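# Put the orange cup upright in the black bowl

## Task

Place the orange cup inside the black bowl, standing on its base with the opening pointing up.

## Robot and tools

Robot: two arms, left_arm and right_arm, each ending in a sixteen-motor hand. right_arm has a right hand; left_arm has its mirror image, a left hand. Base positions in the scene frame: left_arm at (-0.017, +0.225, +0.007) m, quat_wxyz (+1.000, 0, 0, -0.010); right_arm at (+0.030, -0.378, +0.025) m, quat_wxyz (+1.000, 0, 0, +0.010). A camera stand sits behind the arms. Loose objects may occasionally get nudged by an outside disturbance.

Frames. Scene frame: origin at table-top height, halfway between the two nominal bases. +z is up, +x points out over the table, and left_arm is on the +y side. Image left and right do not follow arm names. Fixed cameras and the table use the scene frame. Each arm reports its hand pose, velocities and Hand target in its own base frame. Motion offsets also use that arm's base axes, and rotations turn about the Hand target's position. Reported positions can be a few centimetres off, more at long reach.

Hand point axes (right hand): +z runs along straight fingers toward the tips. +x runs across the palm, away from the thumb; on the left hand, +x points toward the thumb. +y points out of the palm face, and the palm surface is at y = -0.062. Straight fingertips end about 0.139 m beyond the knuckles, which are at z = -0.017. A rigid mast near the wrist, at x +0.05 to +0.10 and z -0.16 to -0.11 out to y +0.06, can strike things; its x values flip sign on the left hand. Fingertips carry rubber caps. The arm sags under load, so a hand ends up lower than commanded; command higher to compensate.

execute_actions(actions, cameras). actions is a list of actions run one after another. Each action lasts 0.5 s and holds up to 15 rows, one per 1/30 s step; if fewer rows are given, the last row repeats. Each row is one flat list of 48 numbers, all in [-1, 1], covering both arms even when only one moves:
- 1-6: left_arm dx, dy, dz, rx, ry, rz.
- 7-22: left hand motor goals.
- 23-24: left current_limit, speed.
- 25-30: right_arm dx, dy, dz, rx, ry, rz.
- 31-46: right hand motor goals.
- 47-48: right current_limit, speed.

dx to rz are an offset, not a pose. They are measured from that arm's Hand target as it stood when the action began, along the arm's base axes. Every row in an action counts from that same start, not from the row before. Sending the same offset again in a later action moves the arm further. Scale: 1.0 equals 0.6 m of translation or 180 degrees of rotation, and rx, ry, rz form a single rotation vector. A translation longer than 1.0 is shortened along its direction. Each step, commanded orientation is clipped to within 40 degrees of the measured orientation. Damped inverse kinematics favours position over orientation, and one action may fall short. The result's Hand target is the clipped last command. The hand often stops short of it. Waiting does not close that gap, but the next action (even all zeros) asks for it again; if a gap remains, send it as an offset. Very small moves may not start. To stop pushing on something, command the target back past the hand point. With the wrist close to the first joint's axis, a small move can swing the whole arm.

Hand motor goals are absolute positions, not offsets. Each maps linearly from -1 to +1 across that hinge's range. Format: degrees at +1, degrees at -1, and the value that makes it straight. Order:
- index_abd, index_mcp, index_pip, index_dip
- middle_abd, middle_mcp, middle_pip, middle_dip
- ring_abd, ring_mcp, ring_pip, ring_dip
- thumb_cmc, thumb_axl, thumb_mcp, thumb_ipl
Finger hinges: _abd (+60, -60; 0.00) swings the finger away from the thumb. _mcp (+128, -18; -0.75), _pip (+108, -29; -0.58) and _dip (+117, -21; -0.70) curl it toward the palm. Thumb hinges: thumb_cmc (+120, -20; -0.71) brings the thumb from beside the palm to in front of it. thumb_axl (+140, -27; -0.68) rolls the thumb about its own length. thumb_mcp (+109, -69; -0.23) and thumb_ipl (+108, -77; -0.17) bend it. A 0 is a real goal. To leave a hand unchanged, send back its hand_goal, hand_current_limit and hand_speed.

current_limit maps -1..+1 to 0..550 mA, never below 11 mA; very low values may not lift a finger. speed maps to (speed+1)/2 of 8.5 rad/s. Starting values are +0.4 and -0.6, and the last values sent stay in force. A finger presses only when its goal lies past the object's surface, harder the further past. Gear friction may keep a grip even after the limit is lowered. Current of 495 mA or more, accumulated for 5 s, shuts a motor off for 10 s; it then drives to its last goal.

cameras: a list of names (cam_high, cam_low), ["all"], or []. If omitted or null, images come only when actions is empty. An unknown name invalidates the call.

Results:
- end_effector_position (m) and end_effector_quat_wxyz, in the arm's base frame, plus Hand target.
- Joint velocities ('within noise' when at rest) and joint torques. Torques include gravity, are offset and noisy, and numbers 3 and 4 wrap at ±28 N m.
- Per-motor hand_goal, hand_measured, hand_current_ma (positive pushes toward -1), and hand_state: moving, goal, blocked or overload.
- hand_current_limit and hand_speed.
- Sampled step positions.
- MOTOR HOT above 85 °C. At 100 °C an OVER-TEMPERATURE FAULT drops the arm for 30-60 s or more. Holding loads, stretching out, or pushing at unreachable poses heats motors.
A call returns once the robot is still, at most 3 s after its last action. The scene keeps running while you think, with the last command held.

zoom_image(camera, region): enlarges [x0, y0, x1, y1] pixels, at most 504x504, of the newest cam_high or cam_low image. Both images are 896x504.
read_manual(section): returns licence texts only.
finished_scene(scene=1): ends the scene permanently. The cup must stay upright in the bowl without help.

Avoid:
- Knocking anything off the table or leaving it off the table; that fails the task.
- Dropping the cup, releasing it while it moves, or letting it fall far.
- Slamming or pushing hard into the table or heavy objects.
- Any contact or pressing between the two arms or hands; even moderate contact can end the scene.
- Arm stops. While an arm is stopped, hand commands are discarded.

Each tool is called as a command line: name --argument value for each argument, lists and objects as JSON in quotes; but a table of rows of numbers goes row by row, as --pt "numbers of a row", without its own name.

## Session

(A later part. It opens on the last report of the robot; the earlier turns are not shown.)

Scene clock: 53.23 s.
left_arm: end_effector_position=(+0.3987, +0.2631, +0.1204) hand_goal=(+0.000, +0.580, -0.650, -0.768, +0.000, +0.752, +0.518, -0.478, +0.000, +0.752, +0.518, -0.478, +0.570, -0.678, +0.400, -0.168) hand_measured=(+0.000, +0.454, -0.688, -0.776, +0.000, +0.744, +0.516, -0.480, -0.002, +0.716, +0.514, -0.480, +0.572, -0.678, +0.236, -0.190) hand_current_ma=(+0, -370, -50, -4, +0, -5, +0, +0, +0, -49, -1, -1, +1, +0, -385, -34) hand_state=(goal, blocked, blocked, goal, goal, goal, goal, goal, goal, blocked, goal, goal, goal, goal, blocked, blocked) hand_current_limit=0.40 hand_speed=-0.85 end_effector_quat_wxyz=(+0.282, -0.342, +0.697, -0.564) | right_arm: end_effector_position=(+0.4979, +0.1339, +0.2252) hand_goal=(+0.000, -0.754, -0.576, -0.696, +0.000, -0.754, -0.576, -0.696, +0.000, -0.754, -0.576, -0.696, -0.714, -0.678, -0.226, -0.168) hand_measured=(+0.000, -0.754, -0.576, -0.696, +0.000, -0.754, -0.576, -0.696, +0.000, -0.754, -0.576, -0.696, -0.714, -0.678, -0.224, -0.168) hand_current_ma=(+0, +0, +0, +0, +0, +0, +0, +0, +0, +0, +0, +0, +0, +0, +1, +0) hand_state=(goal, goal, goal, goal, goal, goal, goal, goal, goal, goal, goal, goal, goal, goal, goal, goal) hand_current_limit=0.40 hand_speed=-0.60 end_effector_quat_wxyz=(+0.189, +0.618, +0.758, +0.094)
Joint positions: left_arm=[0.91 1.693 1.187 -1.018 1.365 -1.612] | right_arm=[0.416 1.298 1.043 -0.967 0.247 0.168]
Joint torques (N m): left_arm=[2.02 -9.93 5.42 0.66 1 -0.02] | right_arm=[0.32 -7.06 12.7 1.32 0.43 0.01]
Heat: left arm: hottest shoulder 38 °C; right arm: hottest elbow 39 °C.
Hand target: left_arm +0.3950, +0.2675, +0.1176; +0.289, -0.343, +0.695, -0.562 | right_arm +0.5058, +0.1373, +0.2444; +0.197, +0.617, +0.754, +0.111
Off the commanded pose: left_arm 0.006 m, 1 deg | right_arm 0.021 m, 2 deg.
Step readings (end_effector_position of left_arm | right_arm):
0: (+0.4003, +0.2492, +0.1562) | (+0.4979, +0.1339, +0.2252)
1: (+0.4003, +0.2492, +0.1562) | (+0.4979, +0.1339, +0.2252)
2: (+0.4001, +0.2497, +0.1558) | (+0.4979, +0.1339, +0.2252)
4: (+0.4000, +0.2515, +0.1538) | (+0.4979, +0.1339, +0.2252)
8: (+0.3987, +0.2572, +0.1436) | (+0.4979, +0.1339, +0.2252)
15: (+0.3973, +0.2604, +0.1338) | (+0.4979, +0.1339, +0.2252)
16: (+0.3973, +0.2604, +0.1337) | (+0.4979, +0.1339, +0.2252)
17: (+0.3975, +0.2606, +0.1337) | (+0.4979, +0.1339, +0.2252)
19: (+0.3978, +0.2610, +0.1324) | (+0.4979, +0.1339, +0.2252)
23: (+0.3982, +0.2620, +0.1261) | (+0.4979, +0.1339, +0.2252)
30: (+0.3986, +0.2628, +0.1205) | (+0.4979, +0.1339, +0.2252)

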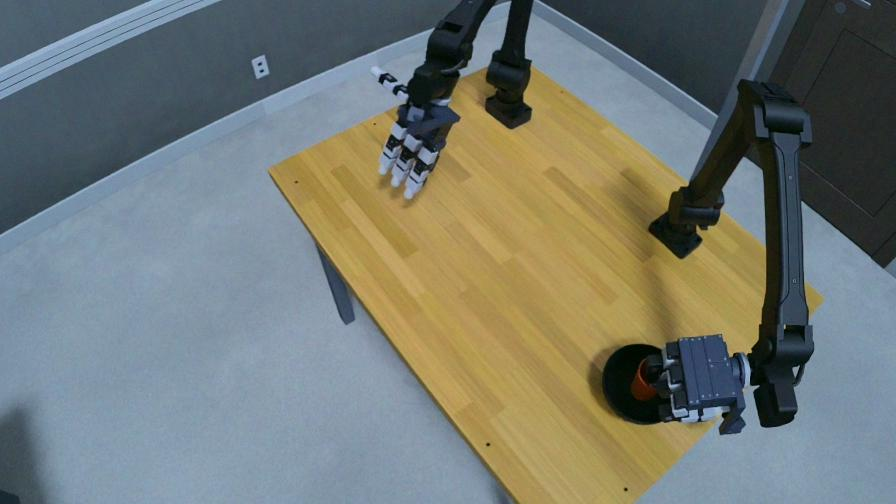

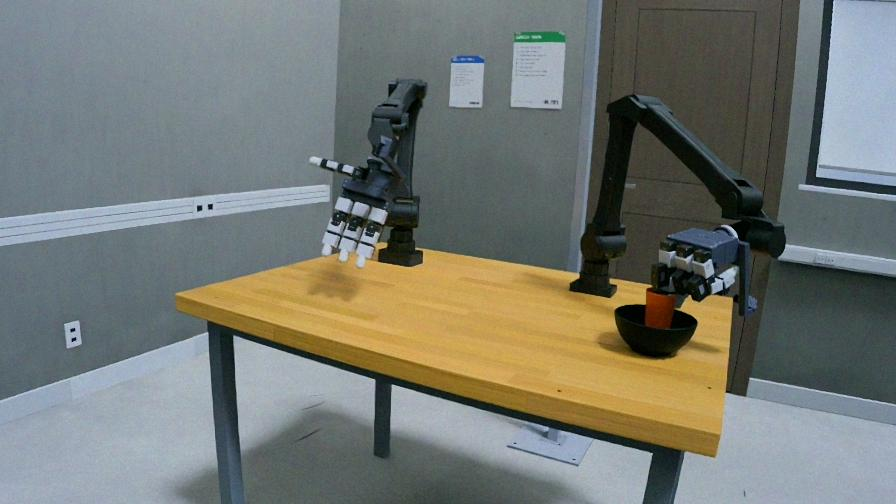

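execute_actions --actions '[[[-0.001,-0.012,-0.035,-0.004,-0.005,0, 0,0.58,-0.65,-0.768, 0,0.753,0.518,-0.478, 0,0.753,0.518,-0.478, 0.571,-0.678,0.40,-0.168, 0.4,-0.85, 0,0,0,0,0,0, 0,-0.754,-0.576,-0.696,0,-0.754,-0.576,-0.696,0,-0.754,-0.576,-0.696,-0.714,-0.678,-0.226,-0.168,0.4,-0.6]]]' --cameras '["all"]'

zoom_image --camera "cam_low" --region '[580, 200, 740, 380]'

zoom_image --camera "cam_high" --region '[540, 290, 720, 450]'

Scene clock: 55.17 s.
left_arm: end_effector_position=(+0.3973, +0.2575, +0.0962) hand_goal=(+0.000, +0.580, -0.650, -0.768, +0.000, +0.752, +0.518, -0.478, +0.000, +0.752, +0.518, -0.478, +0.570, -0.678, +0.400, -0.168) hand_measured=(+0.000, +0.454, -0.688, -0.776, +0.000, +0.744, +0.516, -0.480, -0.002, +0.716, +0.514, -0.480, +0.572, -0.678, +0.236, -0.190) hand_current_ma=(+0, -370, -50, -4, +0, -5, +0, +0, +0, -49, -1, -1, +1, +0, -385, -34) hand_state=(goal, blocked, blocked, goal, goal, goal, goal, goal, goal, blocked, goal, goal, goal, goal, blocked, blocked) hand_current_limit=0.40 hand_speed=-0.85 end_effector_quat_wxyz=(+0.288, -0.336, +0.693, -0.570) | right_arm: end_effector_position=(+0.4979, +0.1339, +0.2252) hand_goal=(+0.000, -0.754, -0.576, -0.696, +0.000, -0.754, -0.576, -0.696, +0.000, -0.754, -0.576, -0.696, -0.714, -0.678, -0.226, -0.168) hand_measured=(+0.000, -0.754, -0.576, -0.696, +0.000, -0.754, -0.576, -0.696, +0.000, -0.754, -0.576, -0.696, -0.714, -0.678, -0.224, -0.168) hand_current_ma=(+0, +0, +0, +0, +0, +0, +0, +0, +0, +0, +0, +0, +0, +0, +1, +0) hand_state=(goal, goal, goal, goal, goal, goal, goal, goal, goal, goal, goal, goal, goal, goal, goal, goal) hand_current_limit=0.40 hand_speed=-0.60 end_effector_quat_wxyz=(+0.189, +0.618, +0.758, +0.094)
Joint positions: left_arm=[0.91 1.715 1.135 -0.937 1.385 -1.607] | right_arm=[0.416 1.298 1.043 -0.967 0.247 0.168]
Joint velocities: left_arm=[-0.015 0.005 0.002 0.002 0.154 -0.007] | right_arm=[within noise]
Joint torques (N m): left_arm=[1.67 -10.4 5.39 0.64 1.03 -0.19] | right_arm=[0.15 -7.12 12.71 1.33 0.42 0]
Heat: left arm: hottest shoulder 38 °C; right arm: hottest elbow 39 °C.
Hand target: left_arm +0.3944, +0.2603, +0.0967; +0.292, -0.340, +0.689, -0.569 | right_arm +0.5058, +0.1373, +0.2444; +0.197, +0.617, +0.754, +0.111
Off the commanded pose: left_arm 0.004 m, 1 deg | right_arm 0.021 m, 2 deg.
Step readings (end_effector_position of left_arm | right_arm):
0: (+0.3988, +0.2631, +0.1204) | (+0.4979, +0.1339, +0.2252)
1: (+0.3988, +0.2630, +0.1203) | (+0.4979, +0.1339, +0.2252)
2: (+0.3991, +0.2626, +0.1199) | (+0.4979, +0.1339, +0.2252)
4: (+0.3991, +0.2610, +0.1168) | (+0.4979, +0.1339, +0.2252)
8: (+0.3963, +0.2565, +0.1045) | (+0.4979, +0.1339, +0.2252)
15: (+0.3964, +0.2565, +0.0962) | (+0.4979, +0.1339, +0.2252)

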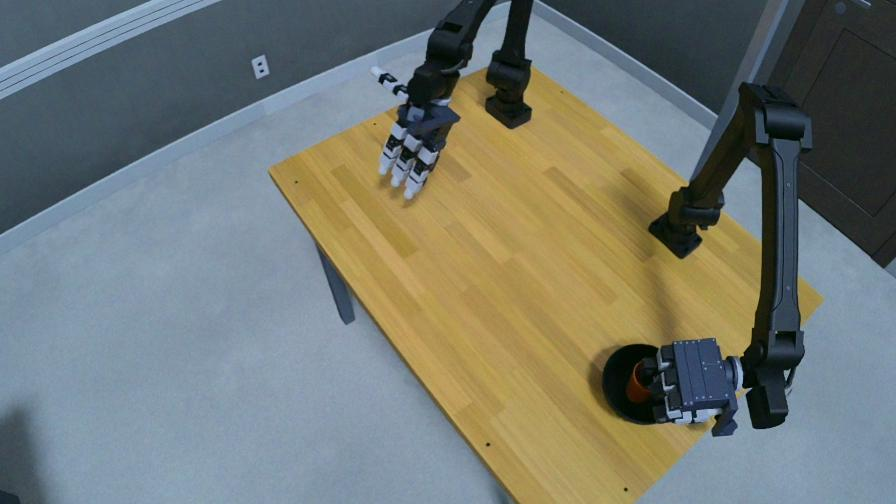

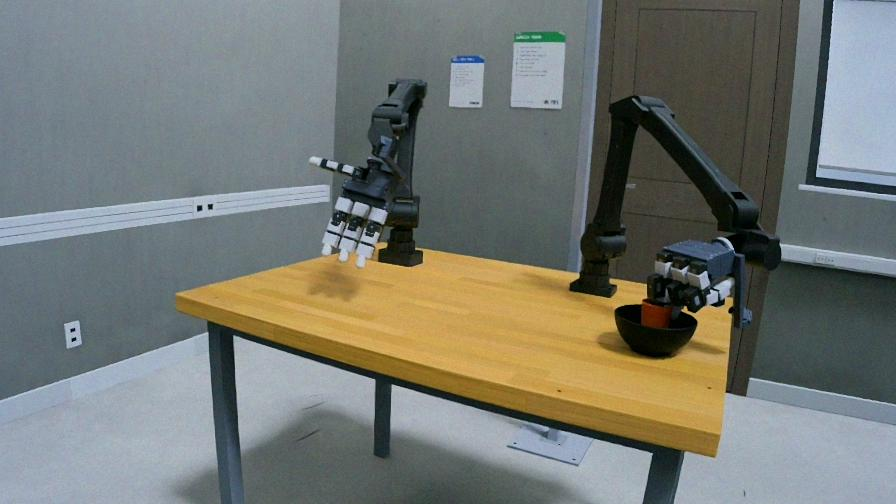

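Scaled by 2.800 from the camera's 896x504 image, which has a finer 1280x720 frame.

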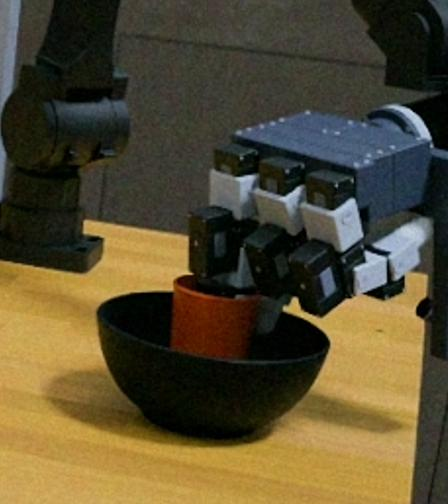

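Scaled by 2.800 from the camera's 896x504 image, which has a finer 1280x720 frame.

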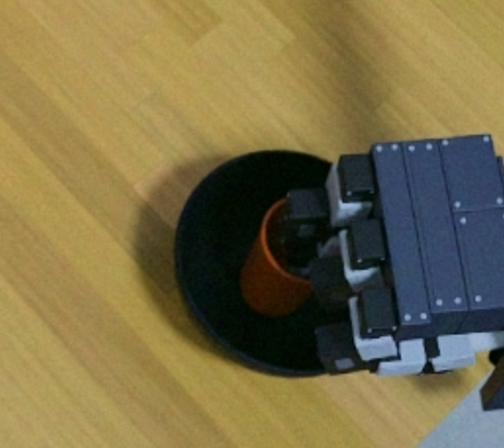

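execute_actions --actions '[[[-0.001,0,-0.016,0,0,0, 0,0.58,-0.65,-0.768, 0,0.753,0.518,-0.478, 0,0.753,0.518,-0.478, 0.571,-0.678,0.40,-0.168, 0.4,-0.85, 0,0,0,0,0,0, 0,-0.754,-0.576,-0.696,0,-0.754,-0.576,-0.696,0,-0.754,-0.576,-0.696,-0.714,-0.678,-0.226,-0.168,0.4,-0.6]]]'

Scene clock: 56.20 s.
left_arm: end_effector_position=(+0.3975, +0.2574, +0.0906) hand_goal=(+0.000, +0.580, -0.650, -0.768, +0.000, +0.752, +0.518, -0.478, +0.000, +0.752, +0.518, -0.478, +0.570, -0.678, +0.400, -0.168) hand_measured=(+0.000, +0.454, -0.688, -0.776, +0.000, +0.744, +0.516, -0.480, -0.002, +0.716, +0.514, -0.480, +0.572, -0.678, +0.236, -0.190) hand_current_ma=(+0, -368, -50, -4, +0, -5, +0, +0, +0, -49, -1, -1, +1, +0, -385, -34) hand_state=(goal, blocked, blocked, goal, goal, goal, goal, goal, goal, blocked, goal, goal, goal, goal, blocked, blocked) hand_current_limit=0.40 hand_speed=-0.85 end_effector_quat_wxyz=(+0.291, -0.334, +0.693, -0.569) | right_arm: end_effector_position=(+0.4979, +0.1339, +0.2252) hand_goal=(+0.000, -0.754, -0.576, -0.696, +0.000, -0.754, -0.576, -0.696, +0.000, -0.754, -0.576, -0.696, -0.714, -0.678, -0.226, -0.168) hand_measured=(+0.000, -0.754, -0.576, -0.696, +0.000, -0.754, -0.576, -0.696, +0.000, -0.754, -0.576, -0.696, -0.714, -0.678, -0.224, -0.168) hand_current_ma=(+0, +0, +0, +0, +0, +0, +0, +0, +0, +0, +0, +0, +0, +0, +1, +0) hand_state=(goal, goal, goal, goal, goal, goal, goal, goal, goal, goal, goal, goal, goal, goal, goal, goal) hand_current_limit=0.40 hand_speed=-0.60 end_effector_quat_wxyz=(+0.189, +0.618, +0.758, +0.094)
Joint positions: left_arm=[0.91 1.721 1.125 -0.916 1.386 -1.607] | right_arm=[0.416 1.298 1.043 -0.967 0.247 0.168]
Joint torques (N m): left_arm=[1.79 -9.88 5.23 0.76 0.97 -0.17] | right_arm=[0.32 -7.06 12.7 1.35 0.42 0]
Heat: left arm: hottest shoulder 38 °C; right arm: hottest elbow 40 °C.
Hand target: left_arm +0.3939, +0.2604, +0.0870; +0.292, -0.340, +0.689, -0.569 | right_arm +0.5058, +0.1373, +0.2444; +0.197, +0.617, +0.754, +0.111
Off the commanded pose: left_arm 0.006 m, 1 deg | right_arm 0.021 m, 2 deg.
Step readings (end_effector_position of left_arm | right_arm):
0: (+0.3974, +0.2576, +0.0962) | (+0.4979, +0.1339, +0.2252)
1: (+0.3974, +0.2576, +0.0962) | (+0.4979, +0.1339, +0.2252)
2: (+0.3975, +0.2578, +0.0962) | (+0.4979, +0.1339, +0.2252)
4: (+0.3977, +0.2580, +0.0954) | (+0.4979, +0.1339, +0.2252)
8: (+0.3973, +0.2574, +0.0925) | (+0.4979, +0.1339, +0.2252)
15: (+0.3974, +0.2574, +0.0906) | (+0.4979, +0.1339, +0.2252)

execute_actions --actions '[[[-0.001,0,-0.016,0,0,0, 0,0.58,-0.65,-0.768, 0,0.753,0.518,-0.478, 0,0.753,0.518,-0.478, 0.571,-0.678,0.40,-0.168, 0.4,-0.85, 0,0,0,0,0,0, 0,-0.754,-0.576,-0.696,0,-0.754,-0.576,-0.696,0,-0.754,-0.576,-0.696,-0.714,-0.678,-0.226,-0.168,0.4,-0.6]]]' --cameras '["all"]'

zoom_image --camera "cam_low" --region '[580, 200, 740, 380]'

zoom_image --camera "cam_high" --region '[540, 290, 720, 450]'

Scene clock: 57.07 s.
left_arm: end_effector_position=(+0.3985, +0.2581, +0.0901) hand_goal=(+0.000, +0.580, -0.650, -0.768, +0.000, +0.752, +0.518, -0.478, +0.000, +0.752, +0.518, -0.478, +0.570, -0.678, +0.400, -0.168) hand_measured=(-0.002, +0.454, -0.688, -0.776, +0.000, +0.744, +0.516, -0.480, -0.002, +0.716, +0.514, -0.480, +0.572, -0.678, +0.236, -0.190) hand_current_ma=(+0, -368, -50, -4, +0, -5, +0, +0, +0, -49, -1, -1, +1, +0, -385, -34) hand_state=(goal, blocked, blocked, goal, goal, goal, goal, goal, goal, blocked, goal, goal, goal, goal, blocked, blocked) hand_current_limit=0.40 hand_speed=-0.85 end_effector_quat_wxyz=(+0.294, -0.332, +0.691, -0.571) | right_arm: end_effector_position=(+0.4979, +0.1339, +0.2252) hand_goal=(+0.000, -0.754, -0.576, -0.696, +0.000, -0.754, -0.576, -0.696, +0.000, -0.754, -0.576, -0.696, -0.714, -0.678, -0.226, -0.168) hand_measured=(+0.000, -0.754, -0.576, -0.696, +0.000, -0.754, -0.576, -0.696, +0.000, -0.754, -0.576, -0.696, -0.714, -0.678, -0.224, -0.168) hand_current_ma=(+0, +0, +0, +0, +0, +0, +0, +0, +0, +0, +0, +0, +0, +0, +1, +0) hand_state=(goal, goal, goal, goal, goal, goal, goal, goal, goal, goal, goal, goal, goal, goal, goal, goal) hand_current_limit=0.40 hand_speed=-0.60 end_effector_quat_wxyz=(+0.189, +0.618, +0.758, +0.094)
Joint positions: left_arm=[0.911 1.723 1.123 -0.901 1.394 -1.614] | right_arm=[0.416 1.298 1.043 -0.967 0.247 0.168]
Joint torques (N m): left_arm=[1.79 -9.05 4.7 0.92 0.65 -0.07] | right_arm=[0.26 -7 12.71 1.32 0.42 0]
Heat: left arm: hottest shoulder 38 °C; right arm: hottest elbow 40 °C.
Hand target: left_arm +0.3933, +0.2604, +0.0775; +0.292, -0.340, +0.689, -0.569 | right_arm +0.5058, +0.1373, +0.2444; +0.197, +0.617, +0.754, +0.111
Off the commanded pose: left_arm 0.014 m, 1 deg | right_arm 0.021 m, 2 deg.
Step readings (end_effector_position of left_arm | right_arm):
0: (+0.3975, +0.2574, +0.0906) | (+0.4979, +0.1339, +0.2252)
1: (+0.3975, +0.2575, +0.0906) | (+0.4979, +0.1339, +0.2252)
2: (+0.3977, +0.2576, +0.0906) | (+0.4979, +0.1339, +0.2252)
4: (+0.3982, +0.2579, +0.0905) | (+0.4979, +0.1339, +0.2252)
8: (+0.3985, +0.2578, +0.0902) | (+0.4979, +0.1339, +0.2252)
15: (+0.3985, +0.2580, +0.0901) | (+0.4979, +0.1339, +0.2252)

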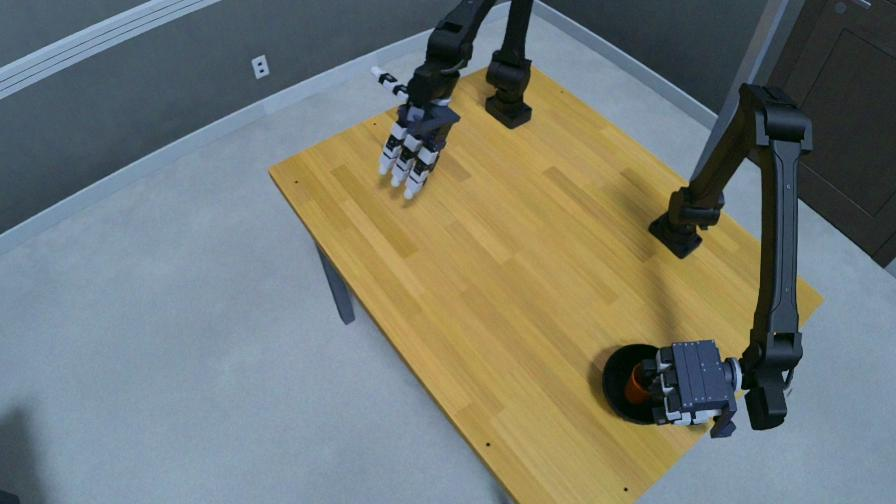

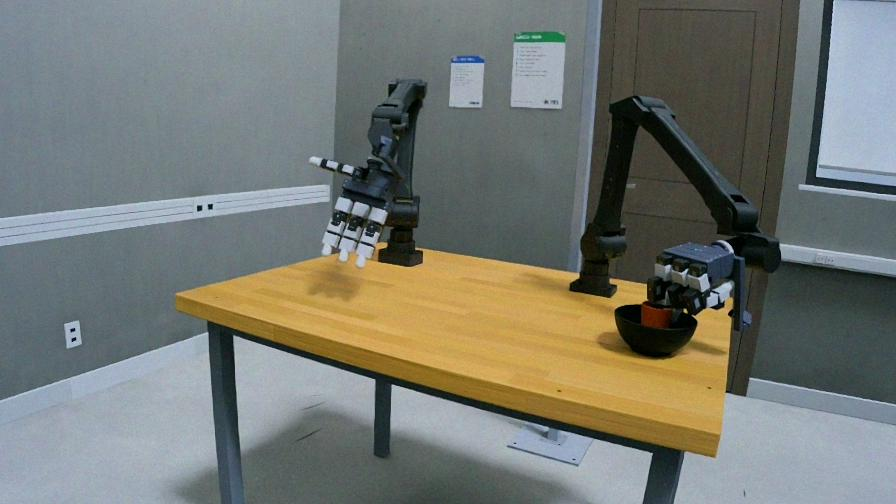

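Scaled by 2.800 from the camera's 896x504 image, which has a finer 1280x720 frame.

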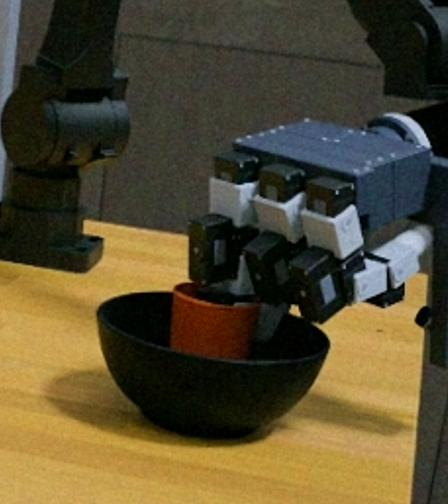

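Scaled by 2.800 from the camera's 896x504 image, which has a finer 1280x720 frame.

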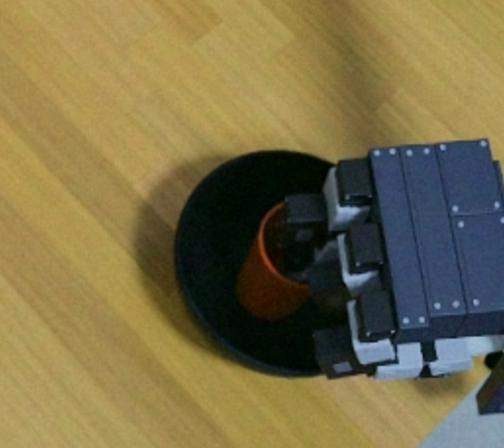

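execute_actions --actions '[[[0.003,0,0.015,0,0,0, 0,0.454,-0.688,-0.776, 0,0.753,0.518,-0.478, 0,0.753,0.518,-0.478, 0.571,-0.678,0.236,-0.19, 0.3,-0.9, 0,0,0,0,0,0, 0,-0.754,-0.576,-0.696,0,-0.754,-0.576,-0.696,0,-0.754,-0.576,-0.696,-0.714,-0.678,-0.226,-0.168,0.4,-0.6]]]'

Scene clock: 58.13 s.
left_arm: end_effector_position=(+0.3981, +0.2581, +0.0897) hand_goal=(+0.000, +0.454, -0.688, -0.776, +0.000, +0.752, +0.518, -0.478, +0.000, +0.752, +0.518, -0.478, +0.570, -0.678, +0.236, -0.190) hand_measured=(-0.002, +0.450, -0.700, -0.780, +0.000, +0.744, +0.516, -0.480, -0.002, +0.716, +0.514, -0.480, +0.574, -0.678, +0.232, -0.196) hand_current_ma=(+0, -2, -7, -1, +0, -5, +0, +0, +0, -49, -1, -1, +1, +0, -2, -3) hand_state=(goal, goal, goal, goal, goal, goal, goal, goal, goal, blocked, goal, goal, goal, goal, goal, goal) hand_current_limit=0.30 hand_speed=-0.90 end_effector_quat_wxyz=(+0.292, -0.334, +0.691, -0.570) | right_arm: end_effector_position=(+0.4979, +0.1339, +0.2252) hand_goal=(+0.000, -0.754, -0.576, -0.696, +0.000, -0.754, -0.576, -0.696, +0.000, -0.754, -0.576, -0.696, -0.714, -0.678, -0.226, -0.168) hand_measured=(+0.000, -0.754, -0.576, -0.696, +0.000, -0.754, -0.576, -0.696, +0.000, -0.754, -0.576, -0.696, -0.714, -0.678, -0.224, -0.168) hand_current_ma=(+0, +0, +0, +0, +0, +0, +0, +0, +0, +0, +0, +0, +0, +0, +1, +0) hand_state=(goal, goal, goal, goal, goal, goal, goal, goal, goal, goal, goal, goal, goal, goal, goal, goal) hand_current_limit=0.40 hand_speed=-0.60 end_effector_quat_wxyz=(+0.189, +0.618, +0.758, +0.094)
Joint positions: left_arm=[0.911 1.723 1.123 -0.901 1.391 -1.617] | right_arm=[0.416 1.298 1.043 -0.967 0.247 0.168]
Joint torques (N m): left_arm=[1.55 -9.99 5.31 0.75 0.79 -0.19] | right_arm=[0.26 -7.12 12.71 1.32 0.43 0]
Heat: left arm: hottest shoulder 38 °C; right arm: hottest elbow 40 °C.
Hand target: left_arm +0.3951, +0.2604, +0.0866; +0.292, -0.340, +0.689, -0.569 | right_arm +0.5058, +0.1373, +0.2444; +0.197, +0.617, +0.754, +0.111
Off the commanded pose: left_arm 0.005 m, 1 deg | right_arm 0.021 m, 2 deg.
Step readings (end_effector_position of left_arm | right_arm):
0: (+0.3985, +0.2581, +0.0902) | (+0.4979, +0.1339, +0.2252)
1: (+0.3985, +0.2581, +0.0902) | (+0.4979, +0.1339, +0.2252)
2: (+0.3985, +0.2580, +0.0902) | (+0.4979, +0.1339, +0.2252)
4: (+0.3985, +0.2580, +0.0902) | (+0.4979, +0.1339, +0.2252)
8: (+0.3984, +0.2579, +0.0902) | (+0.4979, +0.1339, +0.2252)
15: (+0.3981, +0.2581, +0.0897) | (+0.4979, +0.1339, +0.2252)

execute_actions --actions '[[[0,0,0,0,0,0, 0,0.44,-0.688,-0.776, 0,0.753,0.518,-0.478, 0,0.753,0.518,-0.478, 0.571,-0.678,0.1,-0.19, 0.3,-0.9, 0,0,0,0,0,0, 0,-0.754,-0.576,-0.696,0,-0.754,-0.576,-0.696,0,-0.754,-0.576,-0.696,-0.714,-0.678,-0.226,-0.168,0.4,-0.6]],[[0,0,0,0,0,0, 0,0.39,-0.688,-0.776, 0,0.753,0.518,-0.478, 0,0.753,0.518,-0.478, 0.571,-0.678,-0.056,-0.19, 0.3,-0.9, 0,0,0,0,0,0, 0,-0.754,-0.576,-0.696,0,-0.754,-0.576,-0.696,0,-0.754,-0.576,-0.696,-0.714,-0.678,-0.226,-0.168,0.4,-0.6]]]' --cameras '["all"]'

zoom_image --camera "cam_low" --region '[580, 200, 740, 380]'

zoom_image --camera "cam_high" --region '[540, 290, 720, 450]'

Scene clock: 59.67 s.
left_arm: end_effector_position=(+0.3982, +0.2578, +0.0901) hand_goal=(+0.000, +0.390, -0.688, -0.776, +0.000, +0.752, +0.518, -0.478, +0.000, +0.752, +0.518, -0.478, +0.570, -0.678, -0.056, -0.190) hand_measured=(-0.002, +0.392, -0.690, -0.778, +0.000, +0.744, +0.516, -0.480, -0.002, +0.716, +0.514, -0.480, +0.572, -0.678, -0.008, -0.182) hand_current_ma=(+0, +1, -1, -1, +0, -5, +0, +0, +0, -49, -1, -1, +0, +0, +107, +6) hand_state=(goal, goal, goal, goal, goal, goal, goal, goal, goal, blocked, goal, goal, goal, goal, blocked, goal) hand_current_limit=0.30 hand_speed=-0.90 end_effector_quat_wxyz=(+0.292, -0.334, +0.690, -0.572) | right_arm: end_effector_position=(+0.4979, +0.1339, +0.2252) hand_goal=(+0.000, -0.754, -0.576, -0.696, +0.000, -0.754, -0.576, -0.696, +0.000, -0.754, -0.576, -0.696, -0.714, -0.678, -0.226, -0.168) hand_measured=(+0.000, -0.754, -0.576, -0.696, +0.000, -0.754, -0.576, -0.696, +0.000, -0.754, -0.576, -0.696, -0.714, -0.678, -0.224, -0.168) hand_current_ma=(+0, +0, +0, +0, +0, +0, +0, +0, +0, +0, +0, +0, +0, +0, +1, +0) hand_state=(goal, goal, goal, goal, goal, goal, goal, goal, goal, goal, goal, goal, goal, goal, goal, goal) hand_current_limit=0.40 hand_speed=-0.60 end_effector_quat_wxyz=(+0.189, +0.618, +0.758, +0.094)
Joint positions: left_arm=[0.911 1.723 1.123 -0.901 1.393 -1.62] | right_arm=[0.416 1.298 1.043 -0.967 0.247 0.168]
Joint torques (N m): left_arm=[1.44 -9.99 5.31 0.72 0.69 -0.17] | right_arm=[0.26 -7.12 12.7 1.33 0.42 0]
Heat: left arm: hottest shoulder 38 °C; right arm: hottest elbow 40 °C.
Hand target: left_arm +0.3950, +0.2604, +0.0865; +0.292, -0.340, +0.689, -0.569 | right_arm +0.5058, +0.1373, +0.2444; +0.197, +0.617, +0.754, +0.111
Off the commanded pose: left_arm 0.005 m, 1 deg | right_arm 0.021 m, 2 deg.
Step readings (end_effector_position of left_arm | right_arm):
0: (+0.3981, +0.2581, +0.0897) | (+0.4979, +0.1339, +0.2252)
1: (+0.3981, +0.2581, +0.0897) | (+0.4979, +0.1339, +0.2252)
2: (+0.3980, +0.2582, +0.0896) | (+0.4979, +0.1339, +0.2252)
4: (+0.3980, +0.2582, +0.0895) | (+0.4979, +0.1339, +0.2252)
8: (+0.3980, +0.2582, +0.0895) | (+0.4979, +0.1339, +0.2252)
15: (+0.3980, +0.2582, +0.0895) | (+0.4979, +0.1339, +0.2252)
16: (+0.3980, +0.2582, +0.0895) | (+0.4979, +0.1339, +0.2252)
17: (+0.3980, +0.2582, +0.0895) | (+0.4979, +0.1339, +0.2252)
19: (+0.3980, +0.2582, +0.0895) | (+0.4979, +0.1339, +0.2252)
23: (+0.3980, +0.2582, +0.0895) | (+0.4979, +0.1339, +0.2252)
30: (+0.3982, +0.2581, +0.0899) | (+0.4979, +0.1339, +0.2252)

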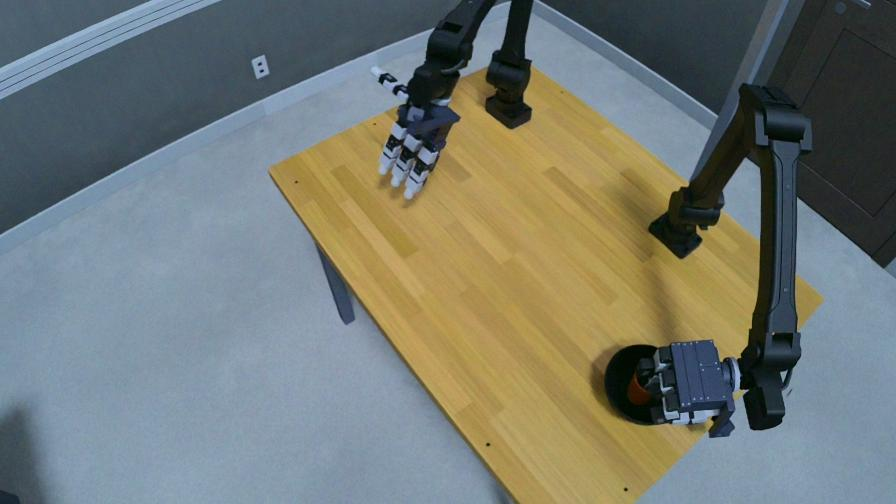

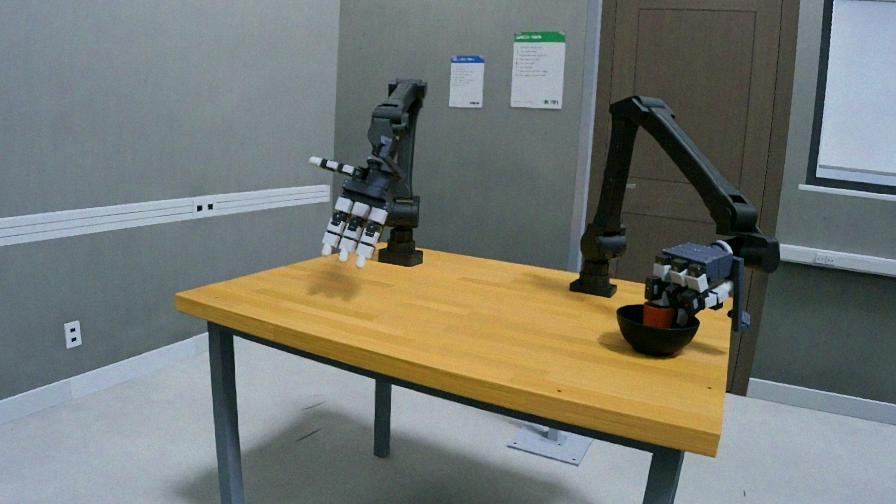

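Scaled by 2.800 from the camera's 896x504 image, which has a finer 1280x720 frame.

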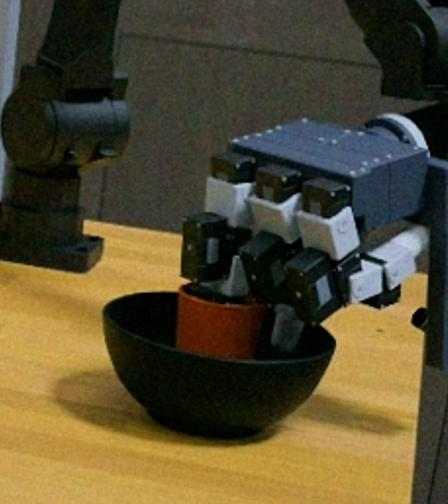

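Scaled by 2.800 from the camera's 896x504 image, which has a finer 1280x720 frame.

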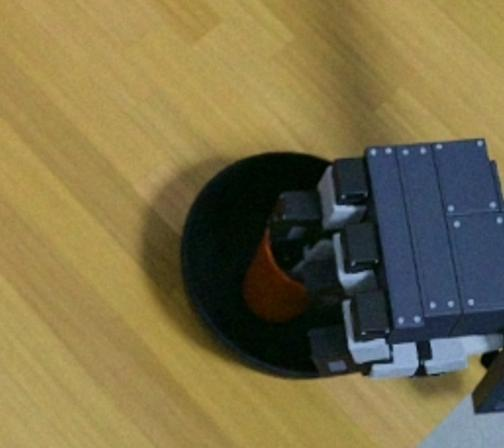

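execute_actions --actions '[[[0,0,0.012,0,0,0, 0,0.342,-0.69,-0.776, 0,0.753,0.518,-0.478, 0,0.753,0.518,-0.478, 0.571,-0.678,0.07,-0.18, 0.3,-0.9, 0,0,0,0,0,0, 0,-0.754,-0.576,-0.696,0,-0.754,-0.576,-0.696,0,-0.754,-0.576,-0.696,-0.714,-0.678,-0.226,-0.168,0.4,-0.6]]]'

Scene clock: 61.03 s.
left_arm: end_effector_position=(+0.3979, +0.2581, +0.0896) hand_goal=(+0.000, +0.342, -0.690, -0.776, +0.000, +0.752, +0.518, -0.478, +0.000, +0.752, +0.518, -0.478, +0.570, -0.678, +0.070, -0.180) hand_measured=(-0.002, +0.346, -0.690, -0.778, +0.000, +0.744, +0.516, -0.480, -0.002, +0.716, +0.514, -0.480, +0.572, -0.678, +0.066, -0.178) hand_current_ma=(+0, +2, +0, -1, +0, -5, +0, +0, +0, -49, -1, -1, +0, +0, -3, +0) hand_state=(goal, goal, goal, goal, goal, goal, goal, goal, goal, blocked, goal, goal, goal, goal, goal, goal) hand_current_limit=0.30 hand_speed=-0.90 end_effector_quat_wxyz=(+0.291, -0.335, +0.691, -0.570) | right_arm: end_effector_position=(+0.4979, +0.1339, +0.2252) hand_goal=(+0.000, -0.754, -0.576, -0.696, +0.000, -0.754, -0.576, -0.696, +0.000, -0.754, -0.576, -0.696, -0.714, -0.678, -0.226, -0.168) hand_measured=(+0.000, -0.754, -0.576, -0.696, +0.000, -0.754, -0.576, -0.696, +0.000, -0.754, -0.576, -0.696, -0.714, -0.678, -0.224, -0.168) hand_current_ma=(+0, +0, +0, +0, +0, +0, +0, +0, +0, +0, +0, +0, +0, +0, +1, +0) hand_state=(goal, goal, goal, goal, goal, goal, goal, goal, goal, goal, goal, goal, goal, goal, goal, goal) hand_current_limit=0.40 hand_speed=-0.60 end_effector_quat_wxyz=(+0.189, +0.618, +0.758, +0.094)
Joint positions: left_arm=[0.911 1.723 1.123 -0.901 1.39 -1.62] | right_arm=[0.416 1.298 1.043 -0.967 0.247 0.168]
Joint torques (N m): left_arm=[1.55 -10.87 5.78 0.05 0.83 -0.19] | right_arm=[0.32 -7.06 12.71 1.35 0.42 0.01]
Heat: left arm: hottest shoulder 37 °C; right arm: hottest elbow 40 °C.
Hand target: left_arm +0.3951, +0.2604, +0.0937; +0.292, -0.340, +0.689, -0.569 | right_arm +0.5058, +0.1373, +0.2444; +0.197, +0.617, +0.754, +0.111
Off the commanded pose: left_arm 0.006 m, 1 deg | right_arm 0.021 m, 2 deg.
Step readings (end_effector_position of left_arm | right_arm):
0: (+0.3982, +0.2578, +0.0901) | (+0.4979, +0.1339, +0.2252)
1: (+0.3982, +0.2578, +0.0901) | (+0.4979, +0.1339, +0.2252)
2: (+0.3982, +0.2578, +0.0901) | (+0.4979, +0.1339, +0.2252)
4: (+0.3982, +0.2578, +0.0901) | (+0.4979, +0.1339, +0.2252)
8: (+0.3979, +0.2580, +0.0896) | (+0.4979, +0.1339, +0.2252)
15: (+0.3979, +0.2581, +0.0896) | (+0.4979, +0.1339, +0.2252)

execute_actions --actions '[[[0.002,0.002,0.018,0,0,0, 0,0.342,-0.69,-0.776, 0,0.753,0.518,-0.478, 0,0.753,0.518,-0.478, 0.571,-0.678,0.07,-0.18, 0.3,-0.9, 0,0,0,0,0,0, 0,-0.754,-0.576,-0.696,0,-0.754,-0.576,-0.696,0,-0.754,-0.576,-0.696,-0.714,-0.678,-0.226,-0.168,0.4,-0.6]]]' --cameras '["all"]'

zoom_image --camera "cam_low" --region '[580, 200, 740, 380]'

zoom_image --camera "cam_high" --region '[540, 290, 720, 450]'

Scene clock: 61.87 s.
left_arm: end_effector_position=(+0.3951, +0.2546, +0.0904) hand_goal=(+0.000, +0.342, -0.690, -0.776, +0.000, +0.752, +0.518, -0.478, +0.000, +0.752, +0.518, -0.478, +0.570, -0.678, +0.070, -0.180) hand_measured=(-0.002, +0.346, -0.690, -0.778, +0.000, +0.744, +0.516, -0.480, -0.002, +0.716, +0.514, -0.480, +0.572, -0.678, +0.066, -0.178) hand_current_ma=(+0, +2, +0, -1, +0, -5, +0, +0, +0, -49, -1, -1, +0, +0, -3, +0) hand_state=(goal, goal, goal, goal, goal, goal, goal, goal, goal, blocked, goal, goal, goal, goal, goal, goal) hand_current_limit=0.30 hand_speed=-0.90 end_effector_quat_wxyz=(+0.283, -0.342, +0.688, -0.574) | right_arm: end_effector_position=(+0.4979, +0.1339, +0.2252) hand_goal=(+0.000, -0.754, -0.576, -0.696, +0.000, -0.754, -0.576, -0.696, +0.000, -0.754, -0.576, -0.696, -0.714, -0.678, -0.226, -0.168) hand_measured=(+0.000, -0.754, -0.576, -0.696, +0.000, -0.754, -0.576, -0.696, +0.000, -0.754, -0.576, -0.696, -0.714, -0.678, -0.224, -0.168) hand_current_ma=(+0, +0, +0, +0, +0, +0, +0, +0, +0, +0, +0, +0, +0, +0, +1, +0) hand_state=(goal, goal, goal, goal, goal, goal, goal, goal, goal, goal, goal, goal, goal, goal, goal, goal) hand_current_limit=0.40 hand_speed=-0.60 end_effector_quat_wxyz=(+0.189, +0.618, +0.758, +0.094)
Joint positions: left_arm=[0.911 1.722 1.123 -0.923 1.389 -1.623] | right_arm=[0.416 1.298 1.043 -0.967 0.247 0.168]
Joint torques (N m): left_arm=[1.49 -11.58 6.84 -0.06 0.84 -0.21] | right_arm=[0.26 -7.06 12.71 1.32 0.42 -0.01]
Heat: left arm: hottest shoulder 37 °C; right arm: hottest elbow 40 °C.
Hand target: left_arm +0.3962, +0.2616, +0.1044; +0.292, -0.340, +0.689, -0.569 | right_arm +0.5058, +0.1373, +0.2444; +0.197, +0.617, +0.754, +0.111
Off the commanded pose: left_arm 0.016 m, 1 deg | right_arm 0.021 m, 2 deg.
Step readings (end_effector_position of left_arm | right_arm):
0: (+0.3979, +0.2581, +0.0896) | (+0.4979, +0.1339, +0.2252)
1: (+0.3979, +0.2581, +0.0896) | (+0.4979, +0.1339, +0.2252)
2: (+0.3977, +0.2578, +0.0896) | (+0.4979, +0.1339, +0.2252)
4: (+0.3971, +0.2570, +0.0897) | (+0.4979, +0.1339, +0.2252)
8: (+0.3959, +0.2555, +0.0899) | (+0.4979, +0.1339, +0.2252)
15: (+0.3952, +0.2547, +0.0904) | (+0.4979, +0.1339, +0.2252)

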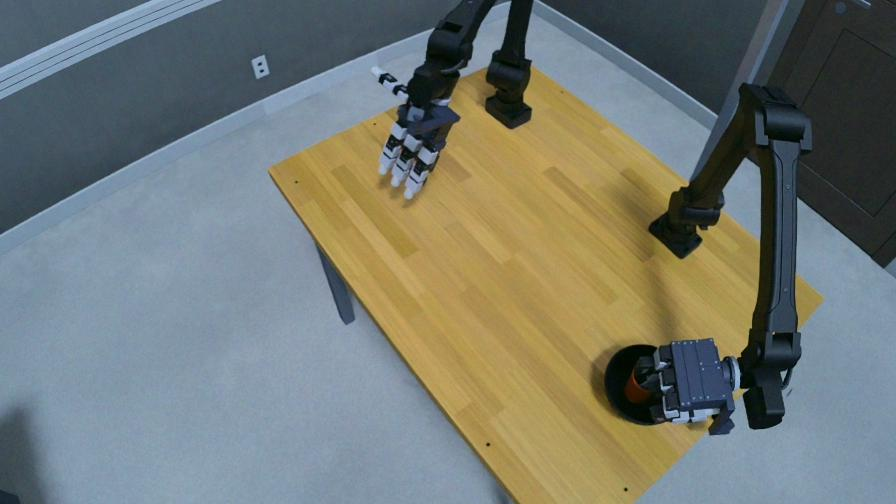

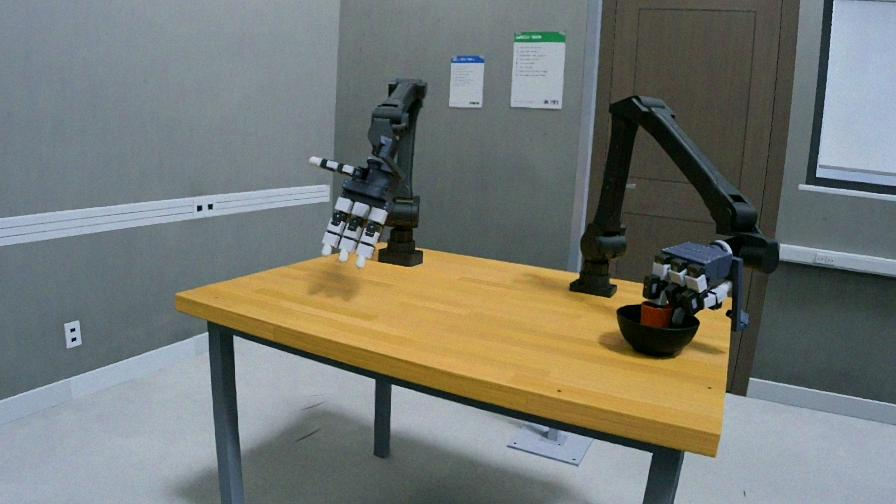

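Scaled by 2.800 from the camera's 896x504 image, which has a finer 1280x720 frame.

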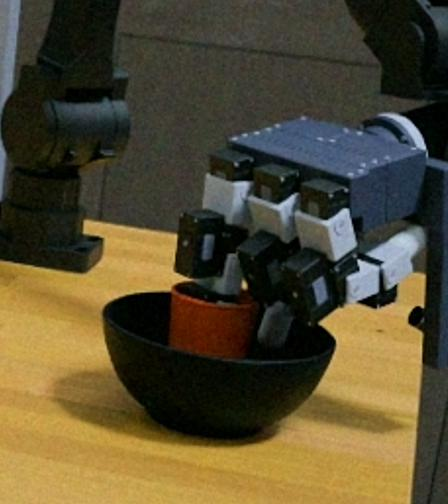

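Scaled by 2.800 from the camera's 896x504 image, which has a finer 1280x720 frame.

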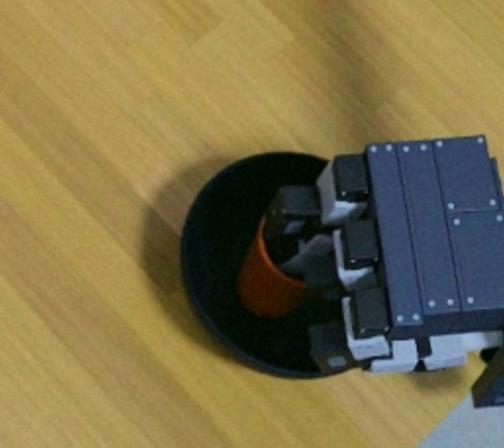

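zoom_image --camera "cam_low" --region '[630, 270, 710, 350]'

zoom_image --camera "cam_high" --region '[605, 335, 685, 415]'

Scaled by 6.300 from the camera's 896x504 image, which has a finer 1280x720 frame.

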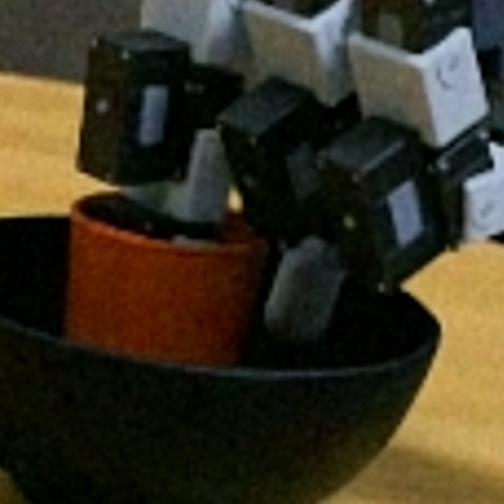

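Scaled by 6.300 from the camera's 896x504 image, which has a finer 1280x720 frame.

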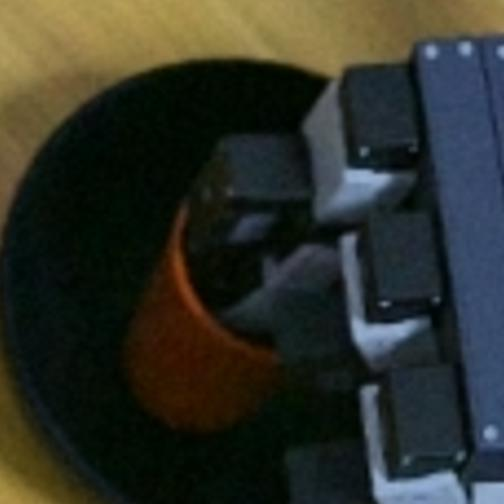

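execute_actions --actions '[[[0.004,0.005,0.018,0,0,0, 0,0.342,-0.69,-0.776, 0,0.753,0.518,-0.478, 0,0.753,0.518,-0.478, 0.571,-0.678,0.07,-0.18, 0.3,-0.9, 0,0,0,0,0,0, 0,-0.754,-0.576,-0.696,0,-0.754,-0.576,-0.696,0,-0.754,-0.576,-0.696,-0.714,-0.678,-0.226,-0.168,0.4,-0.6]]]'

Scene clock: 63.17 s.
left_arm: end_effector_position=(+0.3920, +0.2506, +0.0955) hand_goal=(+0.000, +0.342, -0.690, -0.776, +0.000, +0.752, +0.518, -0.478, +0.000, +0.752, +0.518, -0.478, +0.570, -0.678, +0.070, -0.180) hand_measured=(-0.002, +0.346, -0.690, -0.778, +0.000, +0.744, +0.516, -0.480, -0.002, +0.716, +0.514, -0.480, +0.572, -0.678, +0.066, -0.178) hand_current_ma=(+0, +2, +0, -1, +0, -5, +0, +0, +0, -49, -1, -1, +0, +0, -3, +0) hand_state=(goal, goal, goal, goal, goal, goal, goal, goal, goal, blocked, goal, goal, goal, goal, goal, goal) hand_current_limit=0.30 hand_speed=-0.90 end_effector_quat_wxyz=(+0.276, -0.348, +0.685, -0.577) | right_arm: end_effector_position=(+0.4979, +0.1339, +0.2252) hand_goal=(+0.000, -0.754, -0.576, -0.696, +0.000, -0.754, -0.576, -0.696, +0.000, -0.754, -0.576, -0.696, -0.714, -0.678, -0.226, -0.168) hand_measured=(+0.000, -0.754, -0.576, -0.696, +0.000, -0.754, -0.576, -0.696, +0.000, -0.754, -0.576, -0.696, -0.714, -0.678, -0.224, -0.168) hand_current_ma=(+0, +0, +0, +0, +0, +0, +0, +0, +0, +0, +0, +0, +0, +0, +1, +0) hand_state=(goal, goal, goal, goal, goal, goal, goal, goal, goal, goal, goal, goal, goal, goal, goal, goal) hand_current_limit=0.40 hand_speed=-0.60 end_effector_quat_wxyz=(+0.189, +0.618, +0.758, +0.094)
Joint positions: left_arm=[0.911 1.712 1.123 -0.951 1.389 -1.626] | right_arm=[0.416 1.298 1.043 -0.967 0.247 0.168]
Joint torques (N m): left_arm=[1.49 -11.28 8.44 -0.06 0.85 -0.2] | right_arm=[0.26 -7.12 12.7 1.36 0.43 0]
Heat: left arm: hottest shoulder 37 °C; right arm: hottest elbow 40 °C.
Hand target: left_arm +0.3987, +0.2646, +0.1153; +0.292, -0.340, +0.689, -0.569 | right_arm +0.5058, +0.1373, +0.2444; +0.197, +0.617, +0.754, +0.111
Off the commanded pose: left_arm 0.025 m, 2 deg | right_arm 0.021 m, 2 deg.
Step readings (end_effector_position of left_arm | right_arm):
0: (+0.3951, +0.2545, +0.0904) | (+0.4979, +0.1339, +0.2252)
1: (+0.3951, +0.2545, +0.0904) | (+0.4979, +0.1339, +0.2252)
2: (+0.3949, +0.2542, +0.0906) | (+0.4979, +0.1339, +0.2252)
4: (+0.3941, +0.2532, +0.0914) | (+0.4979, +0.1339, +0.2252)
8: (+0.3929, +0.2517, +0.0941) | (+0.4979, +0.1339, +0.2252)
15: (+0.3922, +0.2508, +0.0955) | (+0.4979, +0.1339, +0.2252)

execute_actions --actions '[[[0.0133,0.0167,0.02,0,0,0, 0,0.342,-0.69,-0.776, 0,0.753,0.518,-0.478, 0,0.753,0.518,-0.478, 0.571,-0.678,0.07,-0.18, 0.3,-0.9, 0,0,0,0,0,0, 0,-0.754,-0.576,-0.696,0,-0.754,-0.576,-0.696,0,-0.754,-0.576,-0.696,-0.714,-0.678,-0.226,-0.168,0.4,-0.6]]]' --cameras '["all"]'

zoom_image --camera "cam_low" --region '[620, 250, 720, 360]'

zoom_image --camera "cam_high" --region '[595, 325, 695, 435]'

Scene clock: 64.13 s.
left_arm: end_effector_position=(+0.3963, +0.2561, +0.1070) hand_goal=(+0.000, +0.342, -0.690, -0.776, +0.000, +0.752, +0.518, -0.478, +0.000, +0.752, +0.518, -0.478, +0.570, -0.678, +0.070, -0.180) hand_measured=(-0.002, +0.346, -0.690, -0.778, +0.000, +0.744, +0.516, -0.480, -0.002, +0.716, +0.514, -0.480, +0.572, -0.678, +0.066, -0.178) hand_current_ma=(+0, +2, +0, -1, +0, -5, +0, +0, +0, -49, -1, -1, +0, +0, -3, +0) hand_state=(goal, goal, goal, goal, goal, goal, goal, goal, goal, blocked, goal, goal, goal, goal, goal, goal) hand_current_limit=0.30 hand_speed=-0.90 end_effector_quat_wxyz=(+0.274, -0.351, +0.684, -0.578) | right_arm: end_effector_position=(+0.4979, +0.1339, +0.2252) hand_goal=(+0.000, -0.754, -0.576, -0.696, +0.000, -0.754, -0.576, -0.696, +0.000, -0.754, -0.576, -0.696, -0.714, -0.678, -0.226, -0.168) hand_measured=(+0.000, -0.754, -0.576, -0.696, +0.000, -0.754, -0.576, -0.696, +0.000, -0.754, -0.576, -0.696, -0.714, -0.678, -0.224, -0.168) hand_current_ma=(+0, +0, +0, +0, +0, +0, +0, +0, +0, +0, +0, +0, +0, +0, +1, +0) hand_state=(goal, goal, goal, goal, goal, goal, goal, goal, goal, goal, goal, goal, goal, goal, goal, goal) hand_current_limit=0.40 hand_speed=-0.60 end_effector_quat_wxyz=(+0.189, +0.618, +0.758, +0.094)
Joint positions: left_arm=[0.911 1.712 1.158 -0.984 1.389 -1.636] | right_arm=[0.416 1.298 1.043 -0.967 0.247 0.168]
Joint torques (N m): left_arm=[1.38 -10.7 9.68 -0.1 0.86 -0.19] | right_arm=[0.21 -7 12.71 1.32 0.42 0.01]
Heat: left arm: hottest shoulder 38 °C; right arm: hottest elbow 40 °C.
Hand target: left_arm +0.4066, +0.2746, +0.1272; +0.292, -0.340, +0.689, -0.569 | right_arm +0.5058, +0.1373, +0.2444; +0.197, +0.617, +0.754, +0.111
Off the commanded pose: left_arm 0.029 m, 3 deg | right_arm 0.021 m, 2 deg.
Step readings (end_effector_position of left_arm | right_arm):
0: (+0.3920, +0.2505, +0.0955) | (+0.4979, +0.1339, +0.2252)
1: (+0.3920, +0.2504, +0.0955) | (+0.4979, +0.1339, +0.2252)
2: (+0.3917, +0.2502, +0.0956) | (+0.4979, +0.1339, +0.2252)
4: (+0.3916, +0.2501, +0.0968) | (+0.4979, +0.1339, +0.2252)
8: (+0.3944, +0.2536, +0.1023) | (+0.4979, +0.1339, +0.2252)
15: (+0.3968, +0.2568, +0.1069) | (+0.4979, +0.1339, +0.2252)

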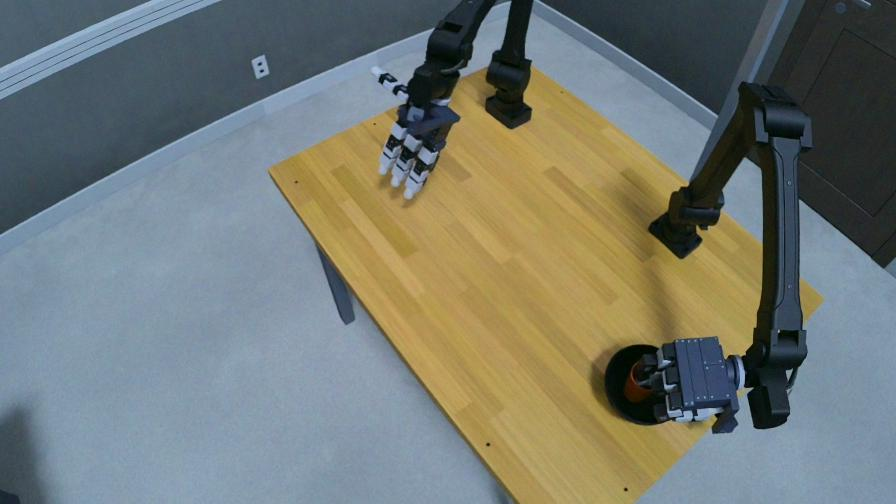

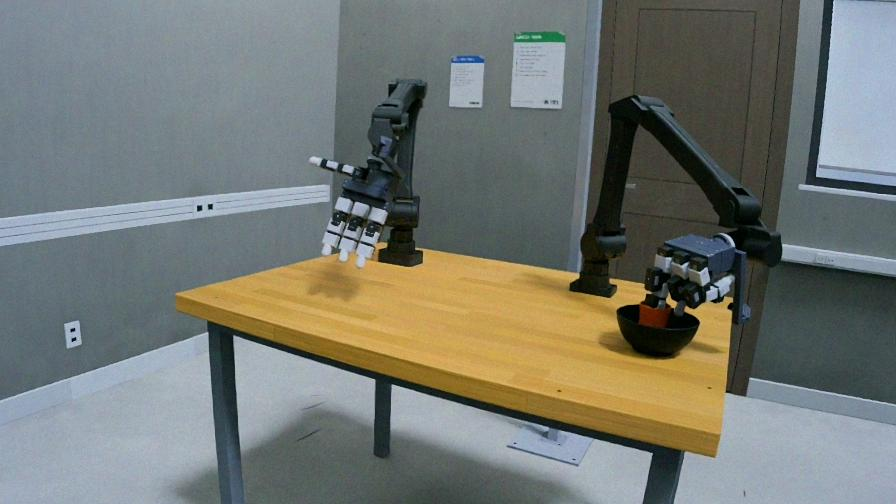

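Scaled by 4.582 from the camera's 896x504 image, which has a finer 1280x720 frame.

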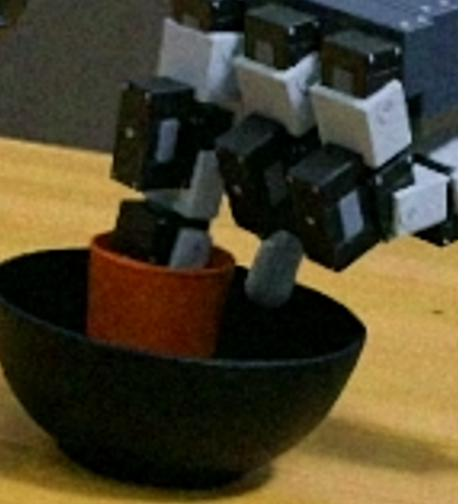

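Scaled by 4.582 from the camera's 896x504 image, which has a finer 1280x720 frame.

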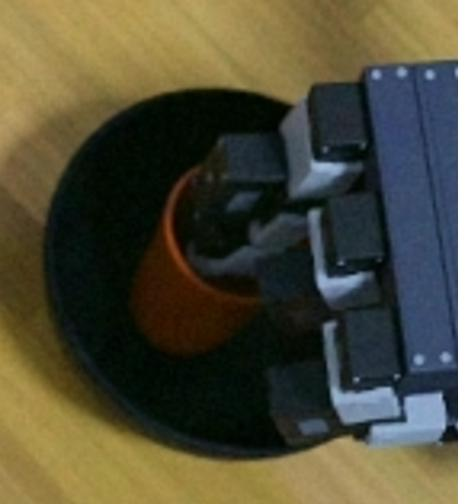

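execute_actions --actions '[[[0.004,0.005,0.028,0,0,0, 0,0.342,-0.69,-0.776, 0,0.753,0.518,-0.478, 0,0.753,0.518,-0.478, 0.571,-0.678,0.07,-0.18, 0.3,-0.9, 0,0,0,0,0,0, 0,-0.754,-0.576,-0.696,0,-0.754,-0.576,-0.696,0,-0.754,-0.576,-0.696,-0.714,-0.678,-0.226,-0.168,0.4,-0.6]]]'

Scene clock: 65.10 s.
left_arm: end_effector_position=(+0.3985, +0.2589, +0.1191) hand_goal=(+0.000, +0.342, -0.690, -0.776, +0.000, +0.752, +0.518, -0.478, +0.000, +0.752, +0.518, -0.478, +0.570, -0.678, +0.070, -0.180) hand_measured=(-0.002, +0.346, -0.690, -0.778, +0.000, +0.744, +0.516, -0.480, -0.002, +0.716, +0.514, -0.480, +0.572, -0.678, +0.066, -0.178) hand_current_ma=(+0, +2, +0, -1, +0, -5, +0, +0, +0, -49, -1, -1, +0, +0, -3, +0) hand_state=(goal, goal, goal, goal, goal, goal, goal, goal, goal, blocked, goal, goal, goal, goal, goal, goal) hand_current_limit=0.30 hand_speed=-0.90 end_effector_quat_wxyz=(+0.270, -0.355, +0.681, -0.580) | right_arm: end_effector_position=(+0.4979, +0.1339, +0.2252) hand_goal=(+0.000, -0.754, -0.576, -0.696, +0.000, -0.754, -0.576, -0.696, +0.000, -0.754, -0.576, -0.696, -0.714, -0.678, -0.226, -0.168) hand_measured=(+0.000, -0.754, -0.576, -0.696, +0.000, -0.754, -0.576, -0.696, +0.000, -0.754, -0.576, -0.696, -0.714, -0.678, -0.224, -0.168) hand_current_ma=(+0, +0, +0, +0, +0, +0, +0, +0, +0, +0, +0, +0, +0, +0, +1, +0) hand_state=(goal, goal, goal, goal, goal, goal, goal, goal, goal, goal, goal, goal, goal, goal, goal, goal) hand_current_limit=0.40 hand_speed=-0.60 end_effector_quat_wxyz=(+0.189, +0.618, +0.758, +0.094)
Joint positions: left_arm=[0.911 1.708 1.19 -1.028 1.389 -1.641] | right_arm=[0.416 1.298 1.043 -0.967 0.247 0.168]
Joint torques (N m): left_arm=[1.49 -11.4 9.95 -0.13 0.86 -0.16] | right_arm=[0.32 -7.18 12.71 1.32 0.42 0]
Heat: left arm: hottest shoulder 38 °C; right arm: hottest elbow 40 °C.
Hand target: left_arm +0.4090, +0.2776, +0.1440; +0.292, -0.340, +0.689, -0.570 | right_arm +0.5058, +0.1373, +0.2444; +0.197, +0.617, +0.754, +0.111
Off the commanded pose: left_arm 0.033 m, 3 deg | right_arm 0.021 m, 2 deg.
Step readings (end_effector_position of left_arm | right_arm):
0: (+0.3963, +0.2561, +0.1070) | (+0.4979, +0.1339, +0.2252)
1: (+0.3963, +0.2561, +0.1070) | (+0.4979, +0.1339, +0.2252)
2: (+0.3962, +0.2560, +0.1074) | (+0.4979, +0.1339, +0.2252)
4: (+0.3963, +0.2561, +0.1093) | (+0.4979, +0.1339, +0.2252)
8: (+0.3982, +0.2585, +0.1147) | (+0.4979, +0.1339, +0.2252)
15: (+0.3990, +0.2596, +0.1190) | (+0.4979, +0.1339, +0.2252)


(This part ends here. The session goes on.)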